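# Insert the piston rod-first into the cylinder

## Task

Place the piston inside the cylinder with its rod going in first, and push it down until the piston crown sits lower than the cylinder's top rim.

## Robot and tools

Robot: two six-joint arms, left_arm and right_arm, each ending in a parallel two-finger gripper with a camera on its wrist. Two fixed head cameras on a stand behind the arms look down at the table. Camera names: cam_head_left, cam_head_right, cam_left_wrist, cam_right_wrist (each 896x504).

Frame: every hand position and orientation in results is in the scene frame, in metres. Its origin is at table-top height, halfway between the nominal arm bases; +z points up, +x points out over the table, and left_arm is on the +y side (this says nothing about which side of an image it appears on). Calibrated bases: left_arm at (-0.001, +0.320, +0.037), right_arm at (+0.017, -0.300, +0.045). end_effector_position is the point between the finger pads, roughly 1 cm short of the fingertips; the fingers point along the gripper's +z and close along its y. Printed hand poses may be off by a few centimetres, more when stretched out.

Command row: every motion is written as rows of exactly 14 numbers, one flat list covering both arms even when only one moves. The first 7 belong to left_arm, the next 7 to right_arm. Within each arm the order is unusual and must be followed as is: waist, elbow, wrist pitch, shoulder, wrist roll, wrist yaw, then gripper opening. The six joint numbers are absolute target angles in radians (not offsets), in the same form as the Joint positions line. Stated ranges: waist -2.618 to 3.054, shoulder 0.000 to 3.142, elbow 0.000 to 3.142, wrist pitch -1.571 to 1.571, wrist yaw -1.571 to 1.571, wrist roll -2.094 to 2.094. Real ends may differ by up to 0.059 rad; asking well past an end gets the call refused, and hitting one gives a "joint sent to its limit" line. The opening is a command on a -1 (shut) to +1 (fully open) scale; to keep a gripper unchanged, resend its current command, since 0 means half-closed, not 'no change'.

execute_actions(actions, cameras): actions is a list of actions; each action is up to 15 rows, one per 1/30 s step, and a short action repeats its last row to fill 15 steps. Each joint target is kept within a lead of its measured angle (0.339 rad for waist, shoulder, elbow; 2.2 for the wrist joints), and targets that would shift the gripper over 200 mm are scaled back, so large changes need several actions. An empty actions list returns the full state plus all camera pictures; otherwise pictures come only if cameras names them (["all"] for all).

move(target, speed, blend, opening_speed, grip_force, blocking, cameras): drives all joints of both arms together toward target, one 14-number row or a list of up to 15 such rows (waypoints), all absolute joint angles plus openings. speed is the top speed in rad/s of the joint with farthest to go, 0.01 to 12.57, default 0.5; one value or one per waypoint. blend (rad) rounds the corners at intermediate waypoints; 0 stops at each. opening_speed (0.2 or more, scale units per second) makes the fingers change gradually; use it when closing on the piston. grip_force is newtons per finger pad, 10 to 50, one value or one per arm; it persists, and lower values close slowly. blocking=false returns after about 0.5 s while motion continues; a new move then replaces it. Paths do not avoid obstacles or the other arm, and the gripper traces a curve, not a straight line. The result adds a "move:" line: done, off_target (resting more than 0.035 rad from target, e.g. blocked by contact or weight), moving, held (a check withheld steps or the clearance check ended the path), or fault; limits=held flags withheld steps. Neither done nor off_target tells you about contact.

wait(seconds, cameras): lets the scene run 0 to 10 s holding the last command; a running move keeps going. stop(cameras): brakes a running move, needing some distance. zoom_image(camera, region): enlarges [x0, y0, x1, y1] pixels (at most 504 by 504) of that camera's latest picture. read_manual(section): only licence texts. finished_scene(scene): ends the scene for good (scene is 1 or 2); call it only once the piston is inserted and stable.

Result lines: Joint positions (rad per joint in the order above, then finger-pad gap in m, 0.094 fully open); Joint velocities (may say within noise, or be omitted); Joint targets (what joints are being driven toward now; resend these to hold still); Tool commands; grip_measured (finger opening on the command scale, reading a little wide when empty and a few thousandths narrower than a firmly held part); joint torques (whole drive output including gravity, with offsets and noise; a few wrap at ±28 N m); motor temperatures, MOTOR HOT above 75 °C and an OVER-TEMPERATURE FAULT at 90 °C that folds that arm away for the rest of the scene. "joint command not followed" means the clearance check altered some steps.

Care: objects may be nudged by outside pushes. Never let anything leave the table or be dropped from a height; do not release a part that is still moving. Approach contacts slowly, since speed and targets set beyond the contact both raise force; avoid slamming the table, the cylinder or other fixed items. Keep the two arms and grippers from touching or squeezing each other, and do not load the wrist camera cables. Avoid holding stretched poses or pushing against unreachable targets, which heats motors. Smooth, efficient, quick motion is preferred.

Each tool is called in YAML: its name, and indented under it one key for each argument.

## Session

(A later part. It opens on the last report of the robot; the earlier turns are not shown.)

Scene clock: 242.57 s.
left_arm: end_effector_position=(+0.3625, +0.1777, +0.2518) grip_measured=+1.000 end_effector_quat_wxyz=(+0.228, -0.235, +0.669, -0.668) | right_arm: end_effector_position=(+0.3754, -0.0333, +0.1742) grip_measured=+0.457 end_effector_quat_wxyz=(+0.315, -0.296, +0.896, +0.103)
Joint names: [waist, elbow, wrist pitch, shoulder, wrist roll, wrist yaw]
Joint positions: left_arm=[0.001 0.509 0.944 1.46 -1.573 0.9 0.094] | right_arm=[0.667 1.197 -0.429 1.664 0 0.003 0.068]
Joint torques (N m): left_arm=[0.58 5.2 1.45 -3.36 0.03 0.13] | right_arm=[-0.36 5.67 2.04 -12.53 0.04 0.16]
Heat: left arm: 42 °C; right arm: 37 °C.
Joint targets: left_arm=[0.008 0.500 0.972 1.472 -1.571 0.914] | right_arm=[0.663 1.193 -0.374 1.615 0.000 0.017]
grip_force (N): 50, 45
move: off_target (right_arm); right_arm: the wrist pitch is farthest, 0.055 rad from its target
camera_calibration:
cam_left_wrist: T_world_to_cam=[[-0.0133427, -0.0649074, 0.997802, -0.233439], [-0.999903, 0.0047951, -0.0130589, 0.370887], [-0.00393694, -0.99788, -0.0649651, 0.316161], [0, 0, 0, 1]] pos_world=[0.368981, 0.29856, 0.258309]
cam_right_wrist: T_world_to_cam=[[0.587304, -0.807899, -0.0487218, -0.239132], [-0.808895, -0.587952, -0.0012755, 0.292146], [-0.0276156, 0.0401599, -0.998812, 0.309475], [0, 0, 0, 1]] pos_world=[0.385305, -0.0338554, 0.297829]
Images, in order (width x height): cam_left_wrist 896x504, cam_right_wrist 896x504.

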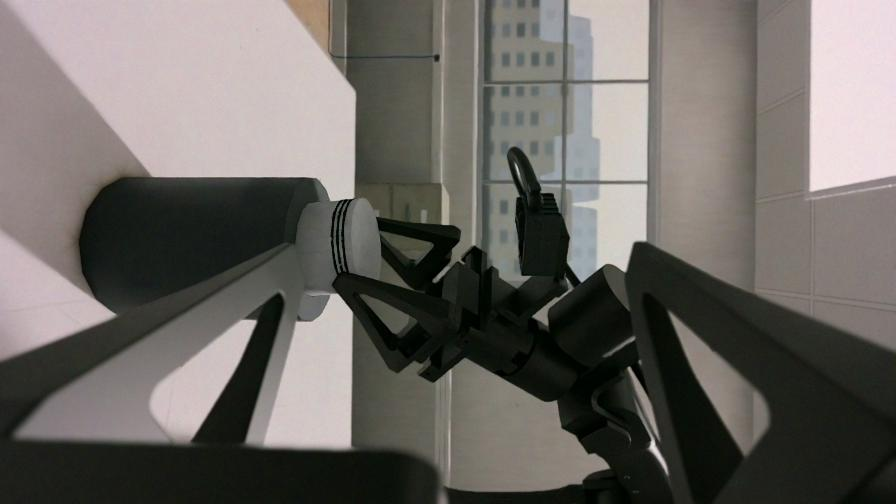

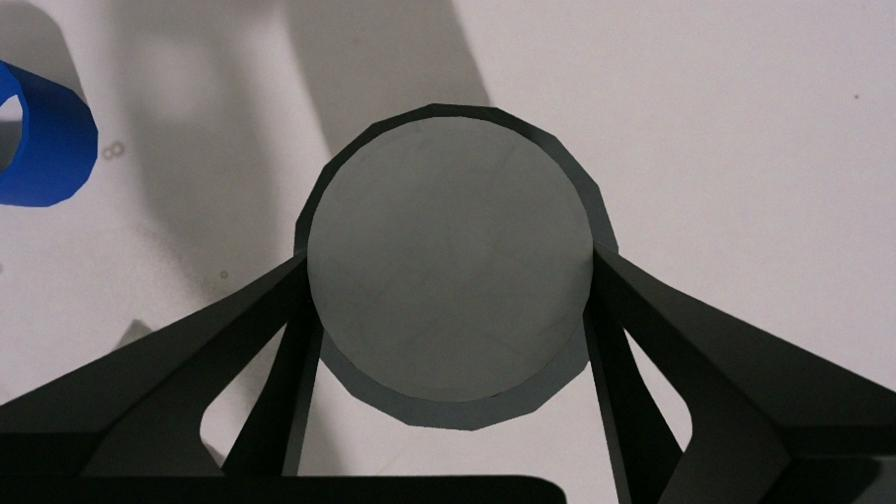

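move:
  target: [0.008, 0.5, 0.972, 1.472, -1.571, 0.9136, 1.0, 0.6625, 1.193, -0.42, 1.615, 0.0, 0.0165, 0.25]
  speed: 0.05
  cameras: ["cam_left_wrist", "cam_right_wrist"]

zoom_image:
  camera: "cam_left_wrist"
  region: [270, 160, 430, 340]

zoom_image:
  camera: "cam_right_wrist"
  region: [280, 80, 620, 430]

Scene clock: 246.27 s.
left_arm: end_effector_position=(+0.3625, +0.1777, +0.2518) grip_measured=+1.000 end_effector_quat_wxyz=(+0.228, -0.235, +0.669, -0.668) | right_arm: end_effector_position=(+0.3751, -0.0335, +0.1739) grip_measured=+0.457 end_effector_quat_wxyz=(+0.314, -0.296, +0.896, +0.102)
Joint names: [waist, elbow, wrist pitch, shoulder, wrist roll, wrist yaw]
Joint positions: left_arm=[0.001 0.509 0.944 1.46 -1.573 0.9 0.094] | right_arm=[0.667 1.197 -0.431 1.664 0 0.003 0.068]
Joint torques (N m): left_arm=[0.59 5.2 1.45 -3.34 0.03 0.13] | right_arm=[-0.36 5.56 1.5 -12.55 0.01 0.13]
Heat: left arm: 42 °C; right arm: 37 °C.
Joint targets: left_arm=[0.008 0.500 0.972 1.472 -1.571 0.914] | right_arm=[0.663 1.193 -0.420 1.615 0.000 0.017]
grip_force (N): 50, 45
move: off_target (right_arm); right_arm: the shoulder is farthest, 0.049 rad from its target
camera_calibration:
cam_left_wrist: T_world_to_cam=[[-0.0133427, -0.0649074, 0.997802, -0.233439], [-0.999903, 0.0047951, -0.0130589, 0.370887], [-0.00393694, -0.99788, -0.0649651, 0.316161], [0, 0, 0, 1]] pos_world=[0.368981, 0.29856, 0.258309]
cam_right_wrist: T_world_to_cam=[[0.58723, -0.807953, -0.0487144, -0.239144], [-0.808897, -0.587951, 0.000586274, 0.291459], [-0.0291154, 0.0390607, -0.998813, 0.309717], [0, 0, 0, 1]] pos_world=[0.38521, -0.0339514, 0.297528]
Images, in order (width x height): cam_left_wrist 896x504, cam_right_wrist 896x504.

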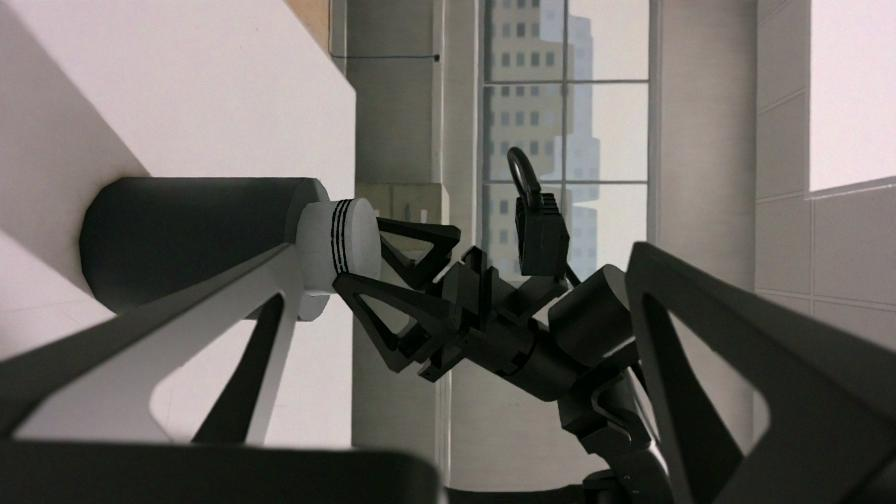

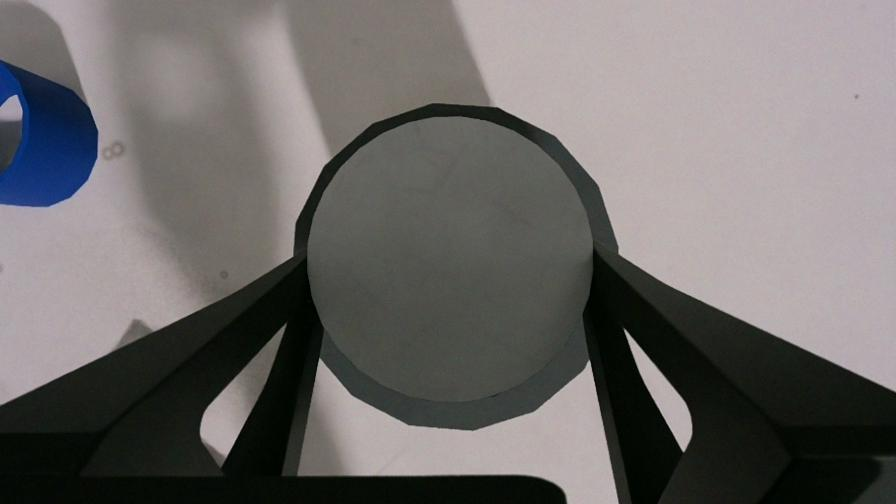

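Scaled by 2.800 from the camera's 896x504 image, which has a finer 1280x720 frame.

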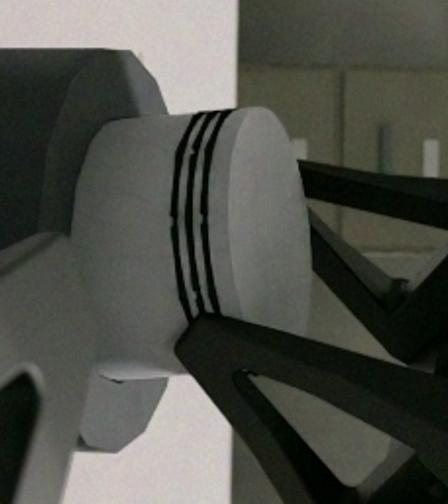

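Scaled by 1.440 from the camera's 896x504 image, which has a finer 1280x720 frame.

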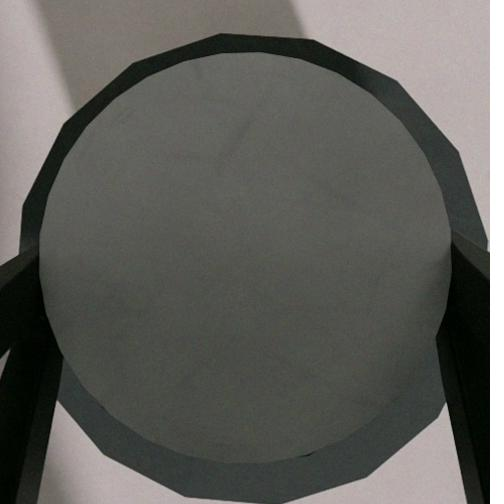

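move:
  target:
    - [0.008, 0.5, 0.972, 1.472, -1.571, 0.9136, 1.0, 0.6625, 1.167, -0.295, 1.581, 0.0, 0.0165, 0.25]
    - [0.008, 0.5, 0.972, 1.472, -1.571, 0.9136, 1.0, 0.6625, 1.15, -0.275, 1.606, 0.0, 0.0165, 0.25]
  speed: 0.1
  cameras: ["cam_left_wrist", "cam_right_wrist"]

zoom_image:
  camera: "cam_left_wrist"
  region: [270, 160, 430, 340]

zoom_image:
  camera: "cam_right_wrist"
  region: [280, 80, 620, 430]

Scene clock: 253.70 s.
left_arm: end_effector_position=(+0.3625, +0.1777, +0.2518) grip_measured=+1.000 end_effector_quat_wxyz=(+0.228, -0.235, +0.669, -0.668) | right_arm: end_effector_position=(+0.3750, -0.0337, +0.1757) grip_measured=+0.457 end_effector_quat_wxyz=(+0.333, -0.294, +0.889, +0.108)
Joint names: [waist, elbow, wrist pitch, shoulder, wrist roll, wrist yaw]
Joint positions: left_arm=[0.001 0.509 0.944 1.46 -1.573 0.9 0.094] | right_arm=[0.667 1.149 -0.367 1.637 0 0.004 0.068]
Joint torques (N m): left_arm=[0.59 5.2 1.45 -3.34 0.03 0.13] | right_arm=[-0.39 6 2.56 -10.73 -0.02 0.14]
Heat: left arm: 42 °C; right arm: 37 °C.
Joint targets: left_arm=[0.008 0.500 0.972 1.472 -1.571 0.914] | right_arm=[0.663 1.150 -0.275 1.606 0.000 0.016]
grip_force (N): 50, 45
move: off_target (right_arm); right_arm: the wrist pitch is farthest, 0.092 rad from its target
camera_calibration:
cam_left_wrist: T_world_to_cam=[[-0.0133427, -0.0649074, 0.997802, -0.233439], [-0.999903, 0.0047951, -0.0130589, 0.370887], [-0.00393694, -0.99788, -0.0649651, 0.316161], [0, 0, 0, 1]] pos_world=[0.368981, 0.29856, 0.258309]
cam_right_wrist: T_world_to_cam=[[0.58868, -0.806892, -0.0488071, -0.23957], [-0.808354, -0.58727, -0.0409506, 0.298347], [0.00437974, 0.0635602, -0.997968, 0.299628], [0, 0, 0, 1]] pos_world=[0.380888, -0.0371409, 0.299544]
Images, in order (width x height): cam_left_wrist 896x504, cam_right_wrist 896x504.

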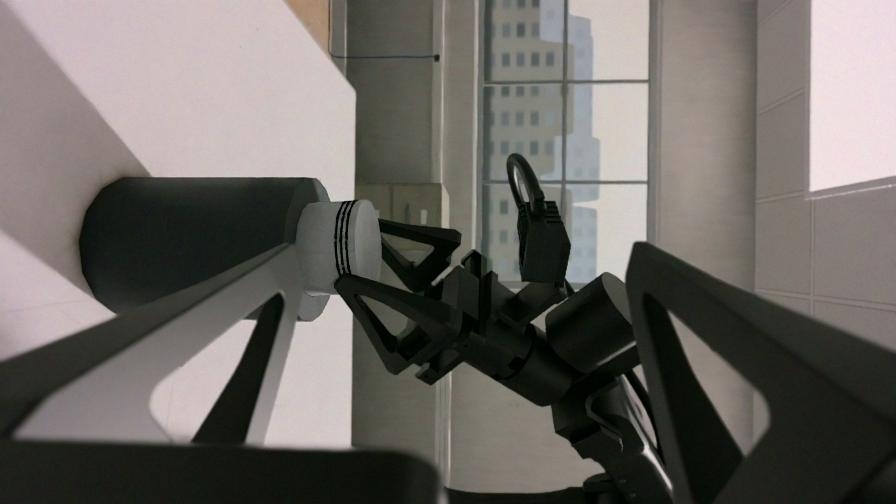

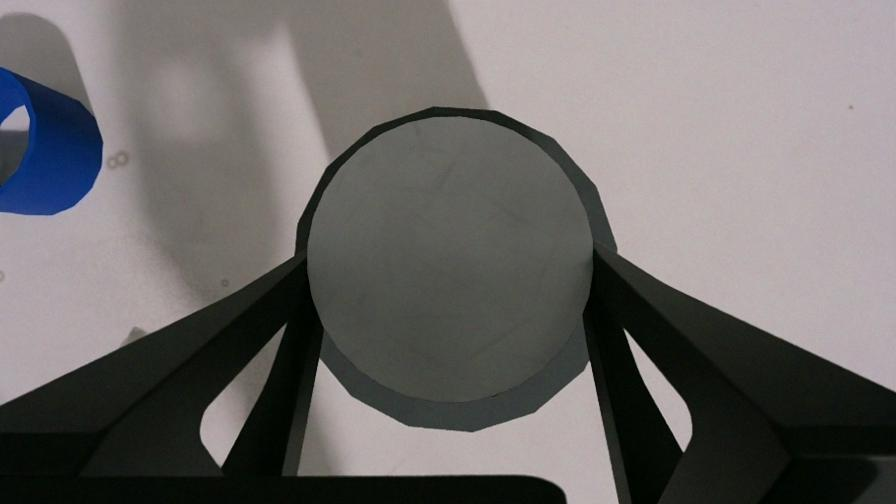

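Scaled by 2.800 from the camera's 896x504 image, which has a finer 1280x720 frame.

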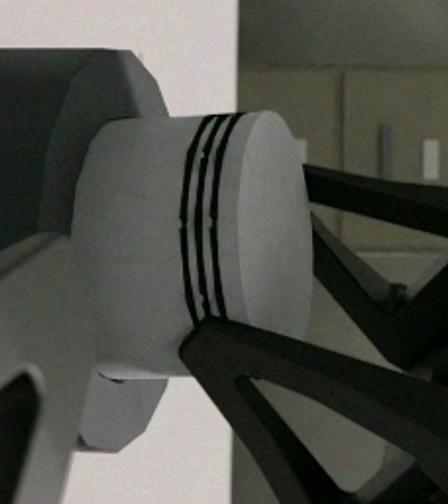

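Scaled by 1.440 from the camera's 896x504 image, which has a finer 1280x720 frame.

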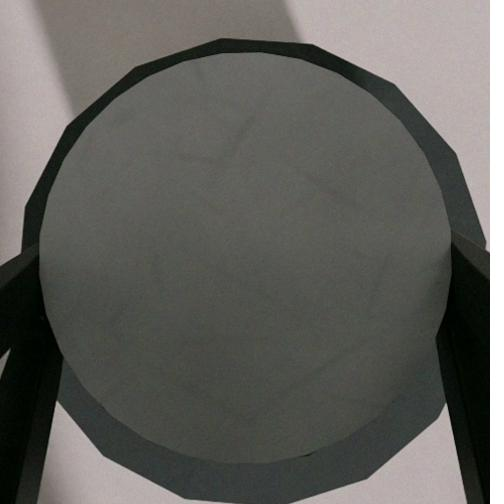

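zoom_image:
  camera: "cam_left_wrist"
  region: [285, 270, 335, 320]

zoom_image:
  camera: "cam_left_wrist"
  region: [285, 190, 335, 240]

zoom_image:
  camera: "cam_right_wrist"
  region: [400, 360, 560, 440]

Scaled by 10.080 from the camera's 896x504 image, which has a finer 1280x720 frame.

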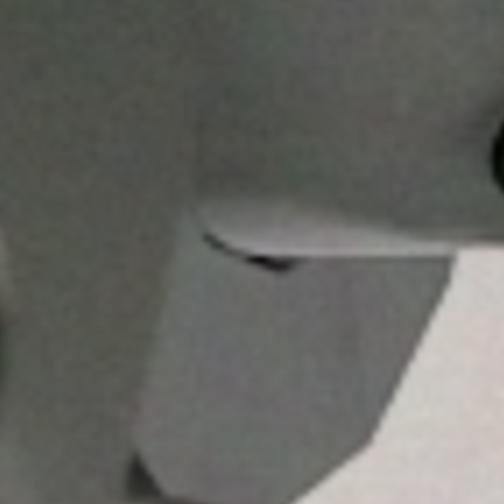

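Scaled by 10.080 from the camera's 896x504 image, which has a finer 1280x720 frame.

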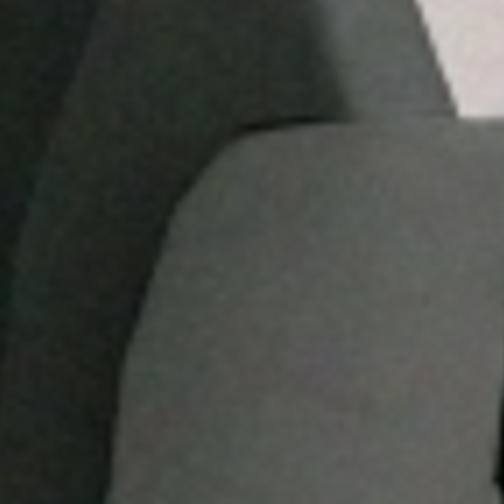

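Scaled by 3.150 from the camera's 896x504 image, which has a finer 1280x720 frame.

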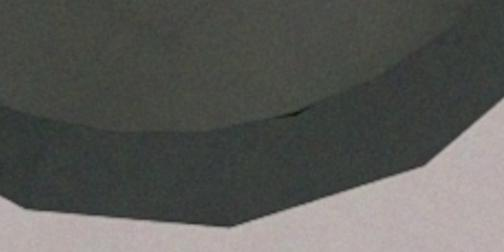

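move:
  target: [0.008, 0.5, 0.972, 1.472, -1.571, 0.9136, 1.0, 0.6625, 1.095, -0.222, 1.568, 0.0, 0.0165, 0.25]
  speed: 0.05
  cameras: ["cam_left_wrist", "cam_right_wrist"]

zoom_image:
  camera: "cam_left_wrist"
  region: [270, 160, 430, 340]

zoom_image:
  camera: "cam_right_wrist"
  region: [280, 80, 620, 430]

Scene clock: 258.10 s.
left_arm: end_effector_position=(+0.3625, +0.1777, +0.2518) grip_measured=+1.000 end_effector_quat_wxyz=(+0.228, -0.235, +0.669, -0.668) | right_arm: end_effector_position=(+0.3748, -0.0338, +0.1751) grip_measured=+0.457 end_effector_quat_wxyz=(+0.351, -0.292, +0.883, +0.114)
Joint names: [waist, elbow, wrist pitch, shoulder, wrist roll, wrist yaw]
Joint positions: left_arm=[0.001 0.509 0.944 1.46 -1.573 0.9 0.094] | right_arm=[0.667 1.096 -0.295 1.616 0 0.004 0.068]
Joint torques (N m): left_arm=[0.59 5.22 1.45 -3.36 0.03 0.13] | right_arm=[-0.42 5.85 2.36 -12.05 0.02 0.13]
Heat: left arm: 42 °C; right arm: 38 °C.
Joint targets: left_arm=[0.008 0.500 0.972 1.472 -1.571 0.914] | right_arm=[0.663 1.095 -0.222 1.568 0.000 0.016]
grip_force (N): 50, 45
move: off_target (right_arm); right_arm: the wrist pitch is farthest, 0.073 rad from its target
camera_calibration:
cam_left_wrist: T_world_to_cam=[[-0.0133427, -0.0649074, 0.997802, -0.233439], [-0.999903, 0.0047951, -0.0130589, 0.370887], [-0.00393694, -0.99788, -0.0649651, 0.316161], [0, 0, 0, 1]] pos_world=[0.368981, 0.29856, 0.258309]
cam_right_wrist: T_world_to_cam=[[0.590225, -0.805746, -0.0490763, -0.240126], [-0.806414, -0.585784, -0.0809524, 0.304461], [0.0364789, 0.0873559, -0.995509, 0.287281], [0, 0, 0, 1]] pos_world=[0.37677, -0.040228, 0.298853]
Images, in order (width x height): cam_left_wrist 896x504, cam_right_wrist 896x504.

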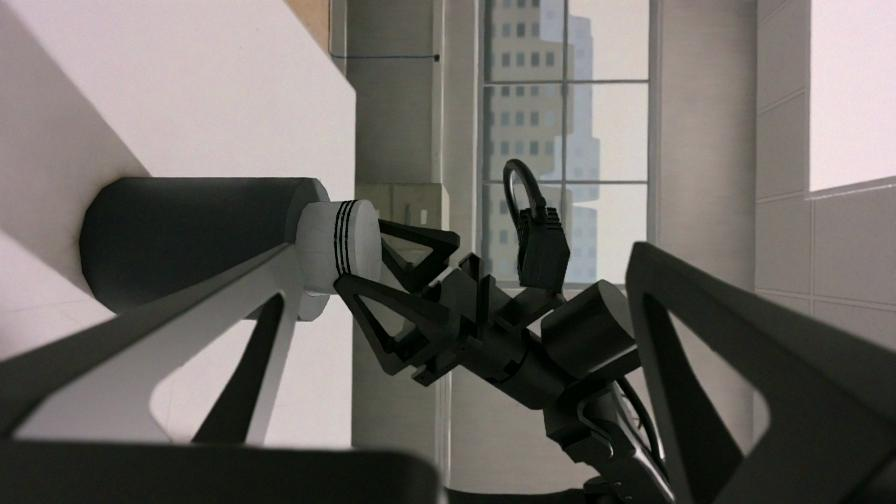

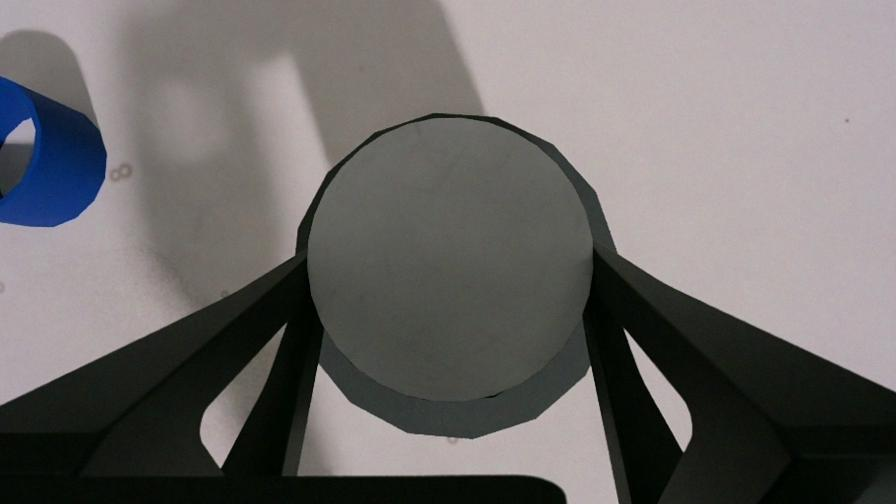

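Scaled by 2.800 from the camera's 896x504 image, which has a finer 1280x720 frame.

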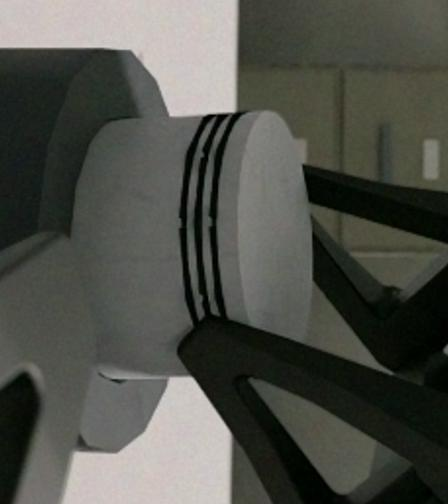

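Scaled by 1.440 from the camera's 896x504 image, which has a finer 1280x720 frame.

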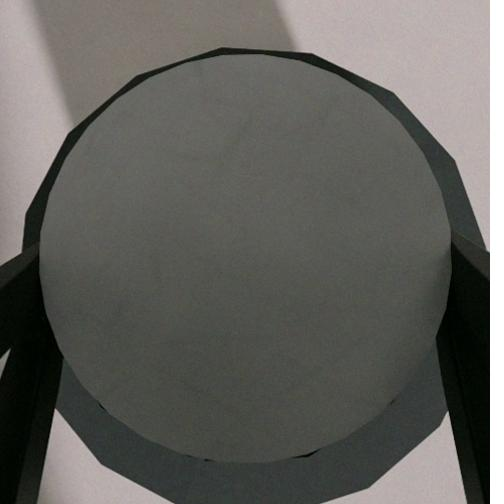

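move:
  target:
    - [0.008, 0.5, 0.972, 1.472, -1.571, 0.9136, 1.0, 0.6625, 1.185, -0.3, 1.575, 0.0, 0.0165, 0.25]
    - [0.008, 0.5, 0.972, 1.472, -1.571, 0.9136, 1.0, 0.6625, 1.112, -0.222, 1.59, 0.0, 0.0165, 0.25]
  speed: 0.1
  cameras: ["cam_left_wrist", "cam_right_wrist"]

zoom_image:
  camera: "cam_left_wrist"
  region: [270, 160, 430, 340]

zoom_image:
  camera: "cam_right_wrist"
  region: [280, 80, 620, 430]

Scene clock: 264.83 s.
left_arm: end_effector_position=(+0.3625, +0.1777, +0.2518) grip_measured=+1.000 end_effector_quat_wxyz=(+0.228, -0.235, +0.669, -0.668) | right_arm: end_effector_position=(+0.3770, -0.0324, +0.1800) grip_measured=+0.457 end_effector_quat_wxyz=(+0.355, -0.291, +0.881, +0.115)
Joint names: [waist, elbow, wrist pitch, shoulder, wrist roll, wrist yaw]
Joint positions: left_arm=[0.001 0.509 0.944 1.46 -1.573 0.9 0.094] | right_arm=[0.667 1.11 -0.3 1.616 0 0.005 0.068]
Joint torques (N m): left_arm=[0.58 5.22 1.45 -3.36 0.03 0.13] | right_arm=[-0.36 6.13 2.46 -10.02 0.02 0.12]
Heat: left arm: 42 °C; right arm: 38 °C.
Joint targets: left_arm=[0.008 0.500 0.972 1.472 -1.571 0.914] | right_arm=[0.663 1.112 -0.222 1.590 0.000 0.017]
grip_force (N): 50, 45
move: off_target (right_arm); right_arm: the wrist pitch is farthest, 0.078 rad from its target
camera_calibration:
cam_left_wrist: T_world_to_cam=[[-0.0133427, -0.0649074, 0.997802, -0.233439], [-0.999903, 0.0047951, -0.0130589, 0.370887], [-0.00393694, -0.99788, -0.0649651, 0.316161], [0, 0, 0, 1]] pos_world=[0.368981, 0.29856, 0.258309]
cam_right_wrist: T_world_to_cam=[[0.589916, -0.806015, -0.0483509, -0.240115], [-0.806265, -0.584722, -0.0896457, 0.308977], [0.043984, 0.0918671, -0.994799, 0.289271], [0, 0, 0, 1]] pos_world=[0.378042, -0.0394457, 0.303856]
Images, in order (width x height): cam_left_wrist 896x504, cam_right_wrist 896x504.

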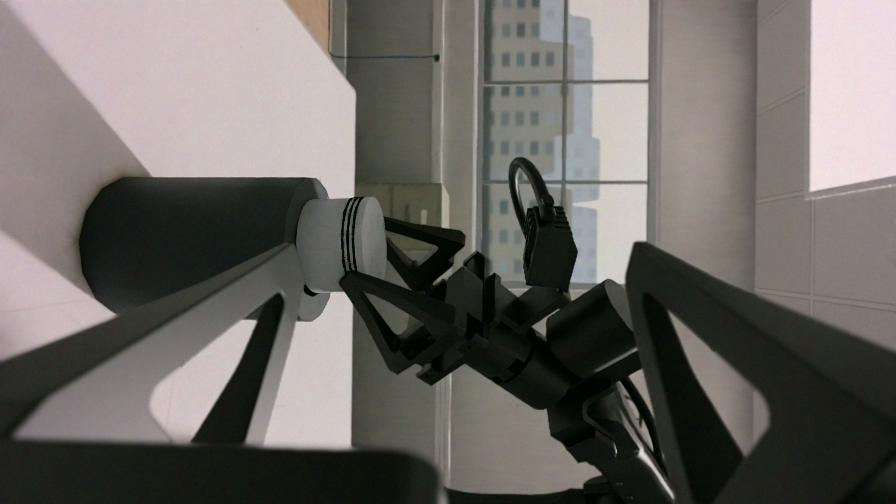

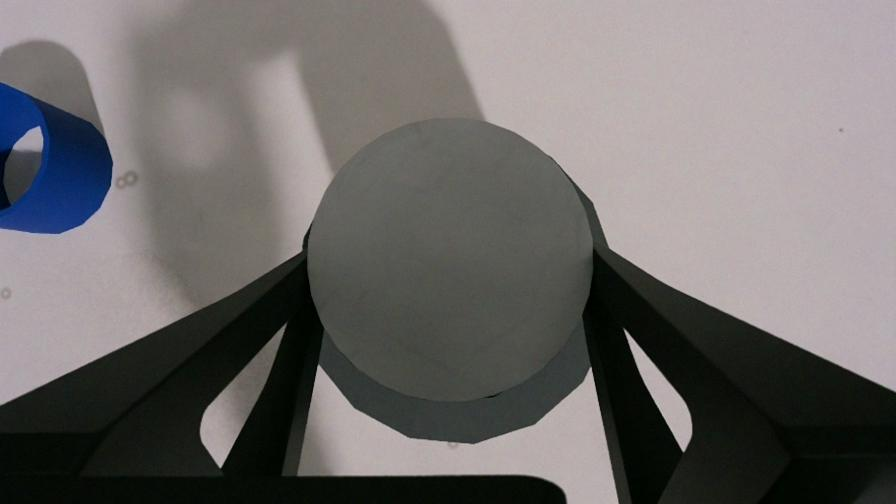

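Scaled by 2.800 from the camera's 896x504 image, which has a finer 1280x720 frame.

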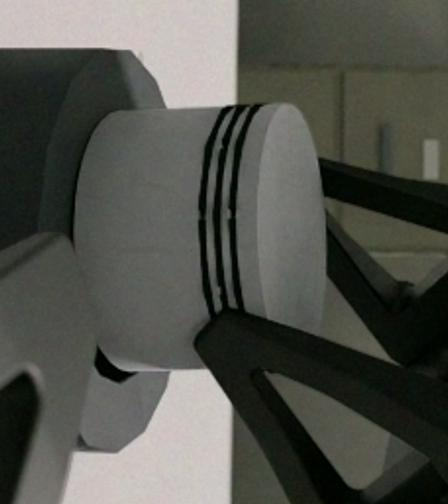

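Scaled by 1.440 from the camera's 896x504 image, which has a finer 1280x720 frame.

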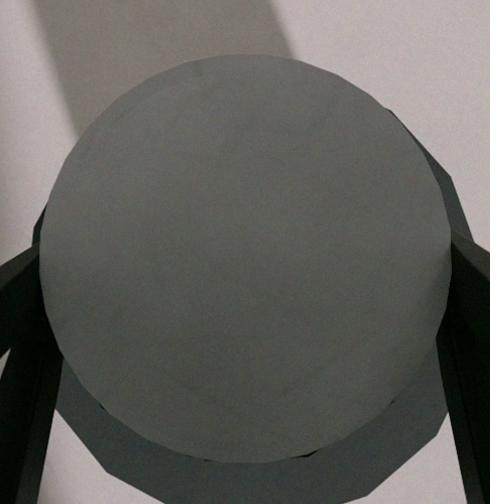

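move:
  target:
    - [0.008, 0.5, 0.972, 1.472, -1.571, 0.9136, 1.0, 0.6625, 1.112, -0.222, 1.54, 0.0, 0.0165, 0.25]
    - [0.008, 0.5, 0.972, 1.472, -1.571, 0.9136, 1.0, 0.6625, 1.04, -0.1225, 1.54, 0.0, 0.0165, 0.25]
  speed: 0.08
  cameras: ["cam_left_wrist", "cam_right_wrist"]

zoom_image:
  camera: "cam_left_wrist"
  region: [270, 160, 430, 340]

zoom_image:
  camera: "cam_right_wrist"
  region: [280, 80, 640, 470]

Scene clock: 269.60 s.
left_arm: end_effector_position=(+0.3625, +0.1777, +0.2518) grip_measured=+1.000 end_effector_quat_wxyz=(+0.228, -0.235, +0.669, -0.668) | right_arm: end_effector_position=(+0.3759, -0.0333, +0.1776) grip_measured=+0.457 end_effector_quat_wxyz=(+0.376, -0.288, +0.872, +0.122)
Joint names: [waist, elbow, wrist pitch, shoulder, wrist roll, wrist yaw]
Joint positions: left_arm=[0.001 0.509 0.944 1.46 -1.573 0.9 0.094] | right_arm=[0.667 1.038 -0.205 1.591 0 0.005 0.068]
Joint torques (N m): left_arm=[0.58 5.2 1.45 -3.36 0.03 0.13] | right_arm=[-0.35 6.05 2.52 -12.19 0 0.12]
Heat: left arm: 42 °C; right arm: 38 °C.
Joint targets: left_arm=[0.008 0.500 0.972 1.472 -1.571 0.914] | right_arm=[0.663 1.040 -0.123 1.540 0.000 0.017]
grip_force (N): 50, 45
move: off_target (right_arm); right_arm: the wrist pitch is farthest, 0.082 rad from its target
camera_calibration:
cam_left_wrist: T_world_to_cam=[[-0.0133427, -0.0649074, 0.997802, -0.233439], [-0.999903, 0.0047951, -0.0130589, 0.370887], [-0.00393694, -0.99788, -0.0649651, 0.316161], [0, 0, 0, 1]] pos_world=[0.368981, 0.29856, 0.258309]
cam_right_wrist: T_world_to_cam=[[0.591828, -0.804595, -0.0486383, -0.240859], [-0.801791, -0.581413, -0.138171, 0.314446], [0.0828925, 0.120771, -0.989213, 0.272261], [0, 0, 0, 1]] pos_world=[0.372099, -0.0438522, 0.301057]
Images, in order (width x height): cam_left_wrist 896x504, cam_right_wrist 896x504.

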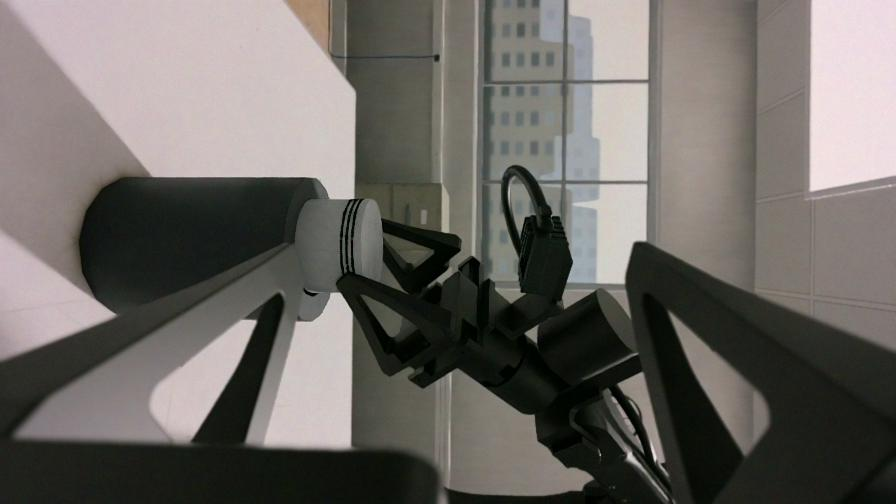

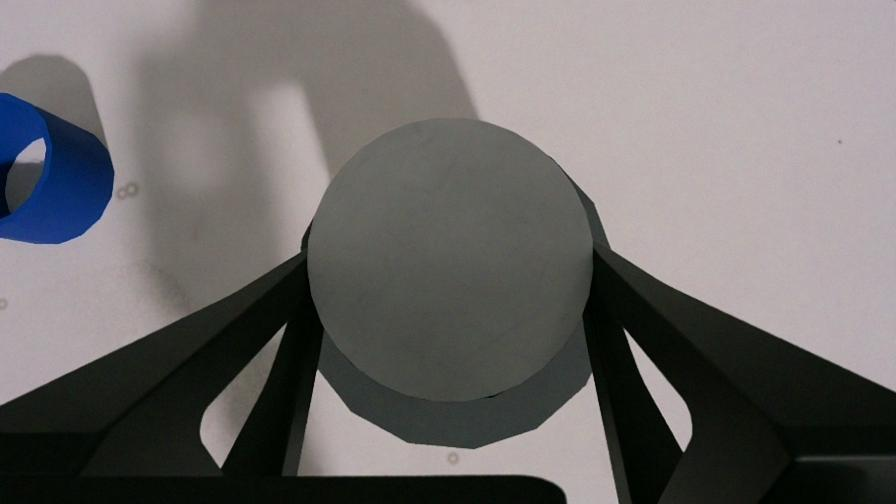

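Scaled by 2.800 from the camera's 896x504 image, which has a finer 1280x720 frame.

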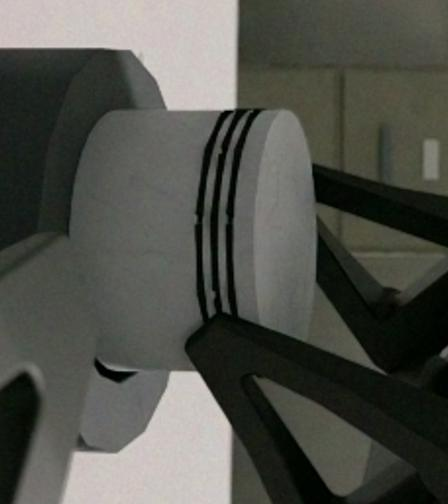

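Scaled by 1.292 from the camera's 896x504 image, which has a finer 1280x720 frame.

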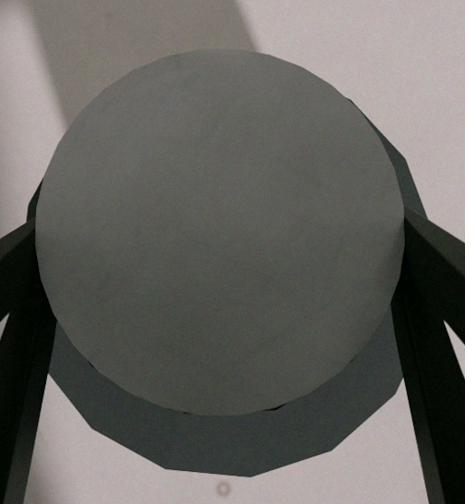

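move:
  target: [0.008, 0.5, 0.972, 1.472, -1.571, 0.9136, 1.0, 0.6625, 1.04, -0.1225, 1.54, 0.0, 0.0165, 1.0]
  speed: 0.1
  opening_speed: 0.4
  cameras: ["cam_left_wrist", "cam_right_wrist"]

zoom_image:
  camera: "cam_left_wrist"
  region: [270, 160, 430, 340]

Scene clock: 272.80 s.
left_arm: end_effector_position=(+0.3625, +0.1777, +0.2518) grip_measured=+1.000 end_effector_quat_wxyz=(+0.228, -0.235, +0.669, -0.668) | right_arm: end_effector_position=(+0.3841, -0.0272, +0.2009) grip_measured=+0.998 end_effector_quat_wxyz=(+0.416, -0.282, +0.854, +0.135)
Joint names: [waist, elbow, wrist pitch, shoulder, wrist roll, wrist yaw]
Joint positions: left_arm=[0.001 0.509 0.944 1.46 -1.573 0.9 0.094] | right_arm=[0.667 1.038 -0.138 1.566 0 0.005 0.094]
Joint torques (N m): left_arm=[0.59 5.22 1.45 -3.36 0.04 0.13] | right_arm=[-0.44 6.2 1.84 -9.68 0.03 0.1]
Heat: left arm: 42 °C; right arm: 38 °C.
Joint targets: left_arm=[0.008 0.500 0.972 1.472 -1.571 0.914] | right_arm=[0.663 1.040 -0.122 1.540 0.000 0.016]
grip_force (N): 50, 45
move: done
camera_calibration:
cam_left_wrist: T_world_to_cam=[[-0.0133427, -0.0649074, 0.997802, -0.233439], [-0.999903, 0.0047951, -0.0130589, 0.370887], [-0.00393694, -0.99788, -0.0649651, 0.316161], [0, 0, 0, 1]] pos_world=[0.368981, 0.29856, 0.258309]
cam_right_wrist: T_world_to_cam=[[0.595181, -0.802112, -0.0487432, -0.240858], [-0.788474, -0.571197, -0.228129, 0.341008], [0.155143, 0.174211, -0.97241, 0.264273], [0, 0, 0, 1]] pos_world=[0.37123, -0.0444513, 0.323036]
Images, in order (width x height): cam_left_wrist 896x504, cam_right_wrist 896x504.

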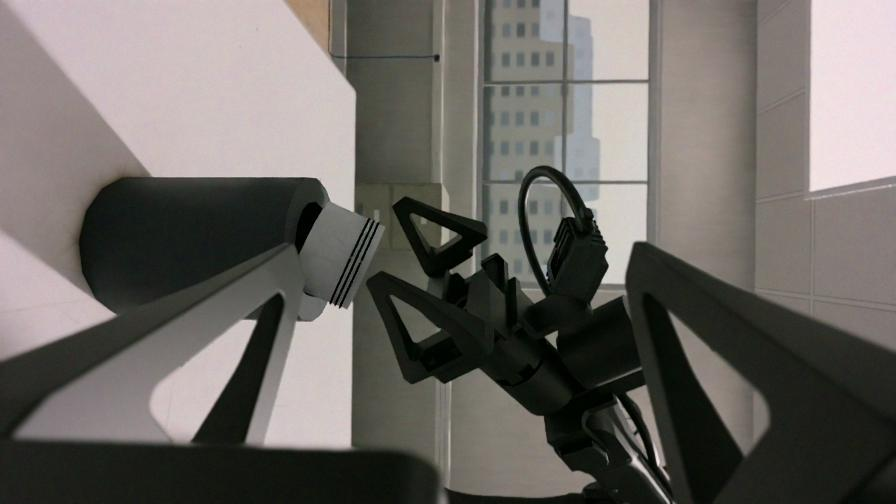

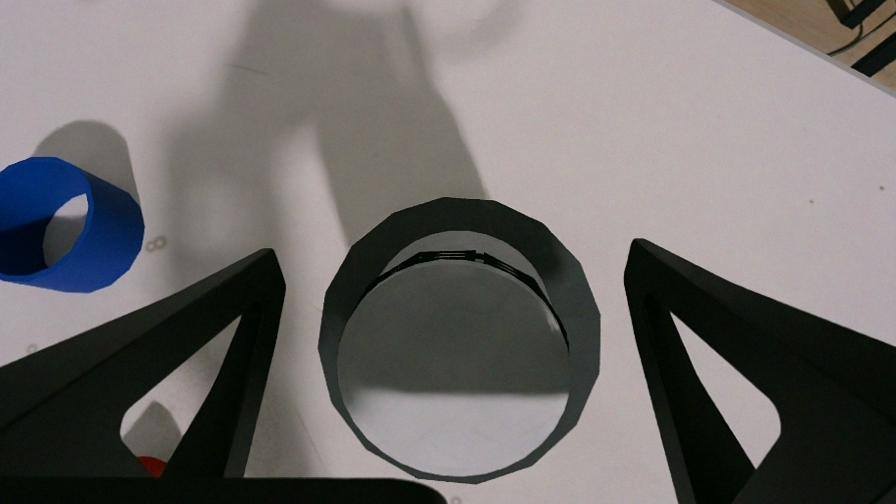

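Scaled by 2.800 from the camera's 896x504 image, which has a finer 1280x720 frame.

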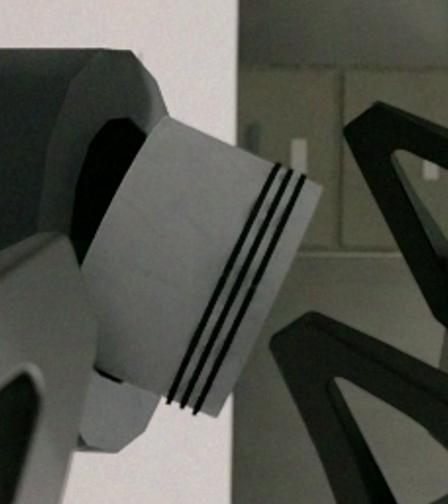

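zoom_image:
  camera: "cam_right_wrist"
  region: [300, 180, 620, 500]

zoom_image:
  camera: "cam_left_wrist"
  region: [270, 180, 400, 330]

wait:
  seconds: 0
  cameras: ["cam_head_left", "cam_head_right"]

zoom_image:
  camera: "cam_head_left"
  region: [340, 190, 430, 300]

Scaled by 1.575 from the camera's 896x504 image, which has a finer 1280x720 frame.

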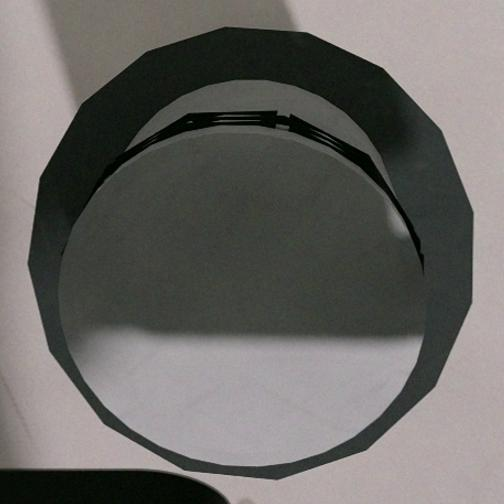

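Scaled by 3.360 from the camera's 896x504 image, which has a finer 1280x720 frame.

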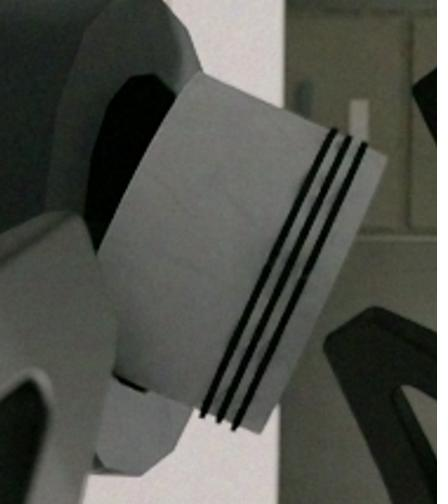

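Scene clock: 274.93 s.
left_arm: end_effector_position=(+0.3625, +0.1777, +0.2518) grip_measured=+1.000 end_effector_quat_wxyz=(+0.228, -0.235, +0.669, -0.668) | right_arm: end_effector_position=(+0.3841, -0.0272, +0.2009) grip_measured=+0.998 end_effector_quat_wxyz=(+0.416, -0.282, +0.854, +0.135)
Joint names: [waist, elbow, wrist pitch, shoulder, wrist roll, wrist yaw]
Joint positions: left_arm=[0.001 0.509 0.944 1.46 -1.573 0.9 0.094] | right_arm=[0.667 1.038 -0.138 1.566 0 0.005 0.094]
Joint torques (N m): left_arm=[0.58 5.2 1.45 -3.36 0.03 0.13] | right_arm=[-0.36 6.26 1.84 -9.51 0.01 0.12]
Heat: left arm: 42 °C; right arm: 38 °C.
Joint targets: left_arm=[0.008 0.500 0.972 1.472 -1.571 0.914] | right_arm=[0.663 1.040 -0.122 1.540 0.000 0.016]
Tool commands: left_gripper/opening=+1.0 right_gripper/opening=+1.0
grip_force (N): 50, 45
Images, in order (width x height): cam_head_left 896x504, cam_head_right 896x504.

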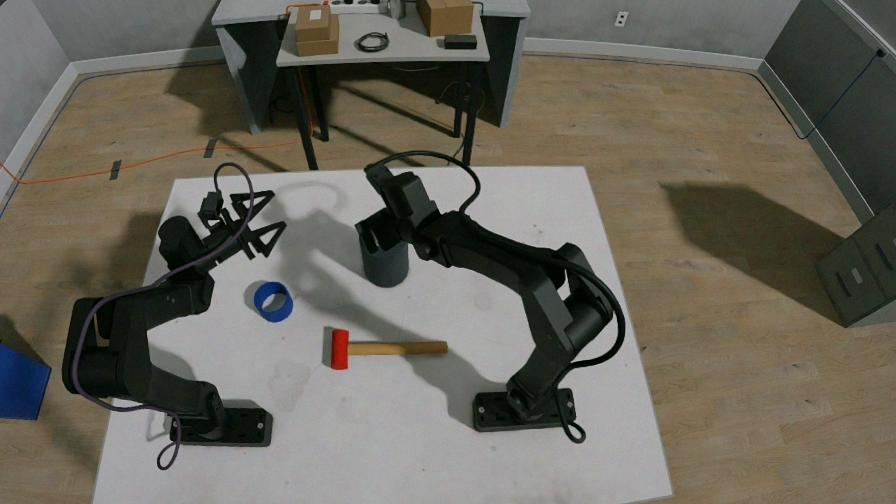

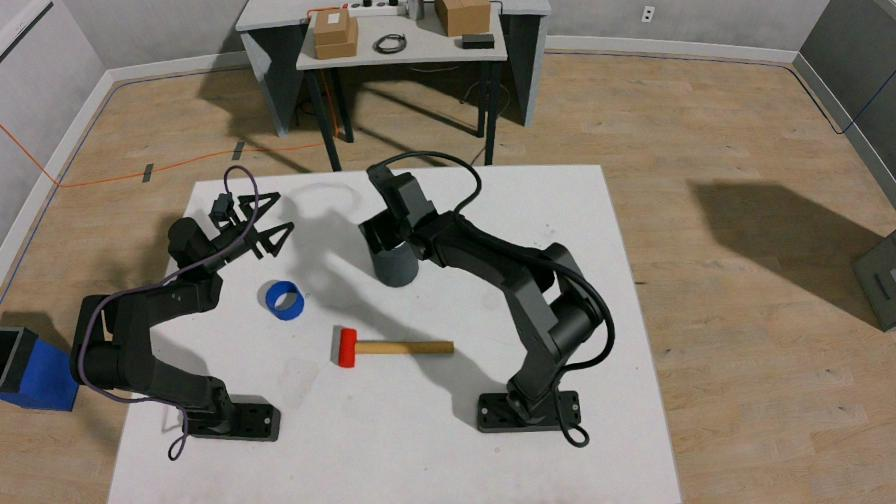

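Scaled by 4.582 from the camera's 896x504 image, which has a finer 1280x720 frame.

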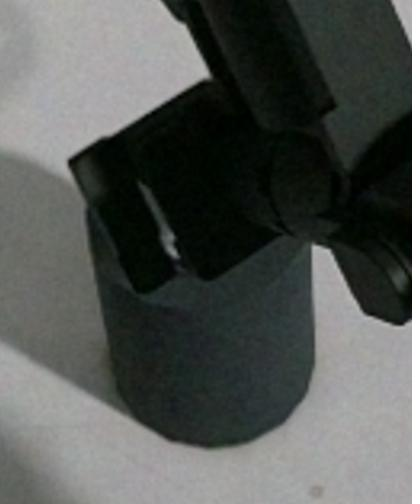

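move:
  target: [0.008, 0.5, 0.972, 1.472, -1.571, 0.9136, 1.0, 0.695, 1.40, -0.774, 1.61, 0.0, 0.06, 1.0]
  speed: 0.3
  cameras: ["cam_left_wrist", "cam_right_wrist"]

Scene clock: 286.67 s.
left_arm: end_effector_position=(+0.3625, +0.1777, +0.2518) grip_measured=+1.000 end_effector_quat_wxyz=(+0.228, -0.234, +0.669, -0.668) | right_arm: end_effector_position=(+0.3479, -0.0519, +0.2178) grip_measured=+0.998 end_effector_quat_wxyz=(+0.271, -0.306, +0.910, +0.070)
Joint names: [waist, elbow, wrist pitch, shoulder, wrist roll, wrist yaw]
Joint positions: left_arm=[0.001 0.509 0.945 1.46 -1.573 0.9 0.094] | right_arm=[0.689 1.366 -0.772 1.599 0 0.044 0.094]
Joint torques (N m): left_arm=[0.58 5.22 1.44 -3.36 0.03 0.13] | right_arm=[0.69 8.55 1.22 -6.38 0.02 0.18]
Heat: left arm: 43 °C; right arm: 38 °C.
Joint targets: left_arm=[0.008 0.500 0.972 1.472 -1.571 0.914] | right_arm=[0.695 1.400 -0.774 1.610 0.000 0.060]
grip_force (N): 50, 45
move: done
camera_calibration:
cam_left_wrist: T_world_to_cam=[[-0.0136419, -0.0649069, 0.997798, -0.233427], [-0.999899, 0.00481634, -0.0133573, 0.370957], [-0.00393875, -0.99788, -0.0649661, 0.316168], [0, 0, 0, 1]] pos_world=[0.36898, 0.29856, 0.258409]
cam_right_wrist: T_world_to_cam=[[0.58321, -0.812221, -0.0128097, -0.242504], [-0.806774, -0.580995, 0.107522, 0.235004], [-0.094774, -0.0523734, -0.99412, 0.370572], [0, 0, 0, 1]] pos_world=[0.366146, -0.0410221, 0.340018]
Images, in order (width x height): cam_left_wrist 896x504, cam_right_wrist 896x504.

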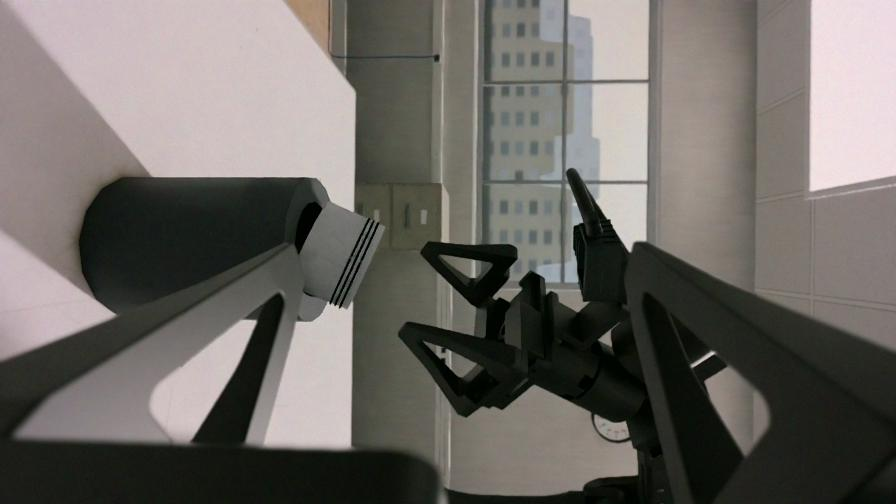

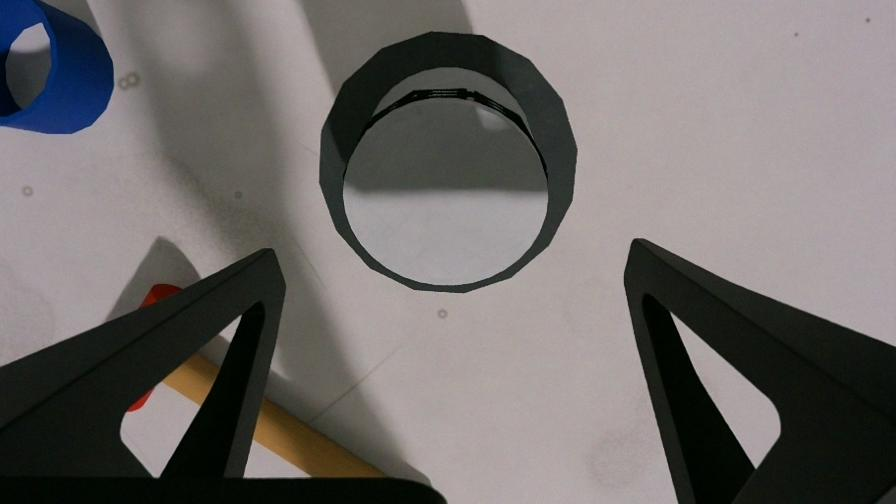

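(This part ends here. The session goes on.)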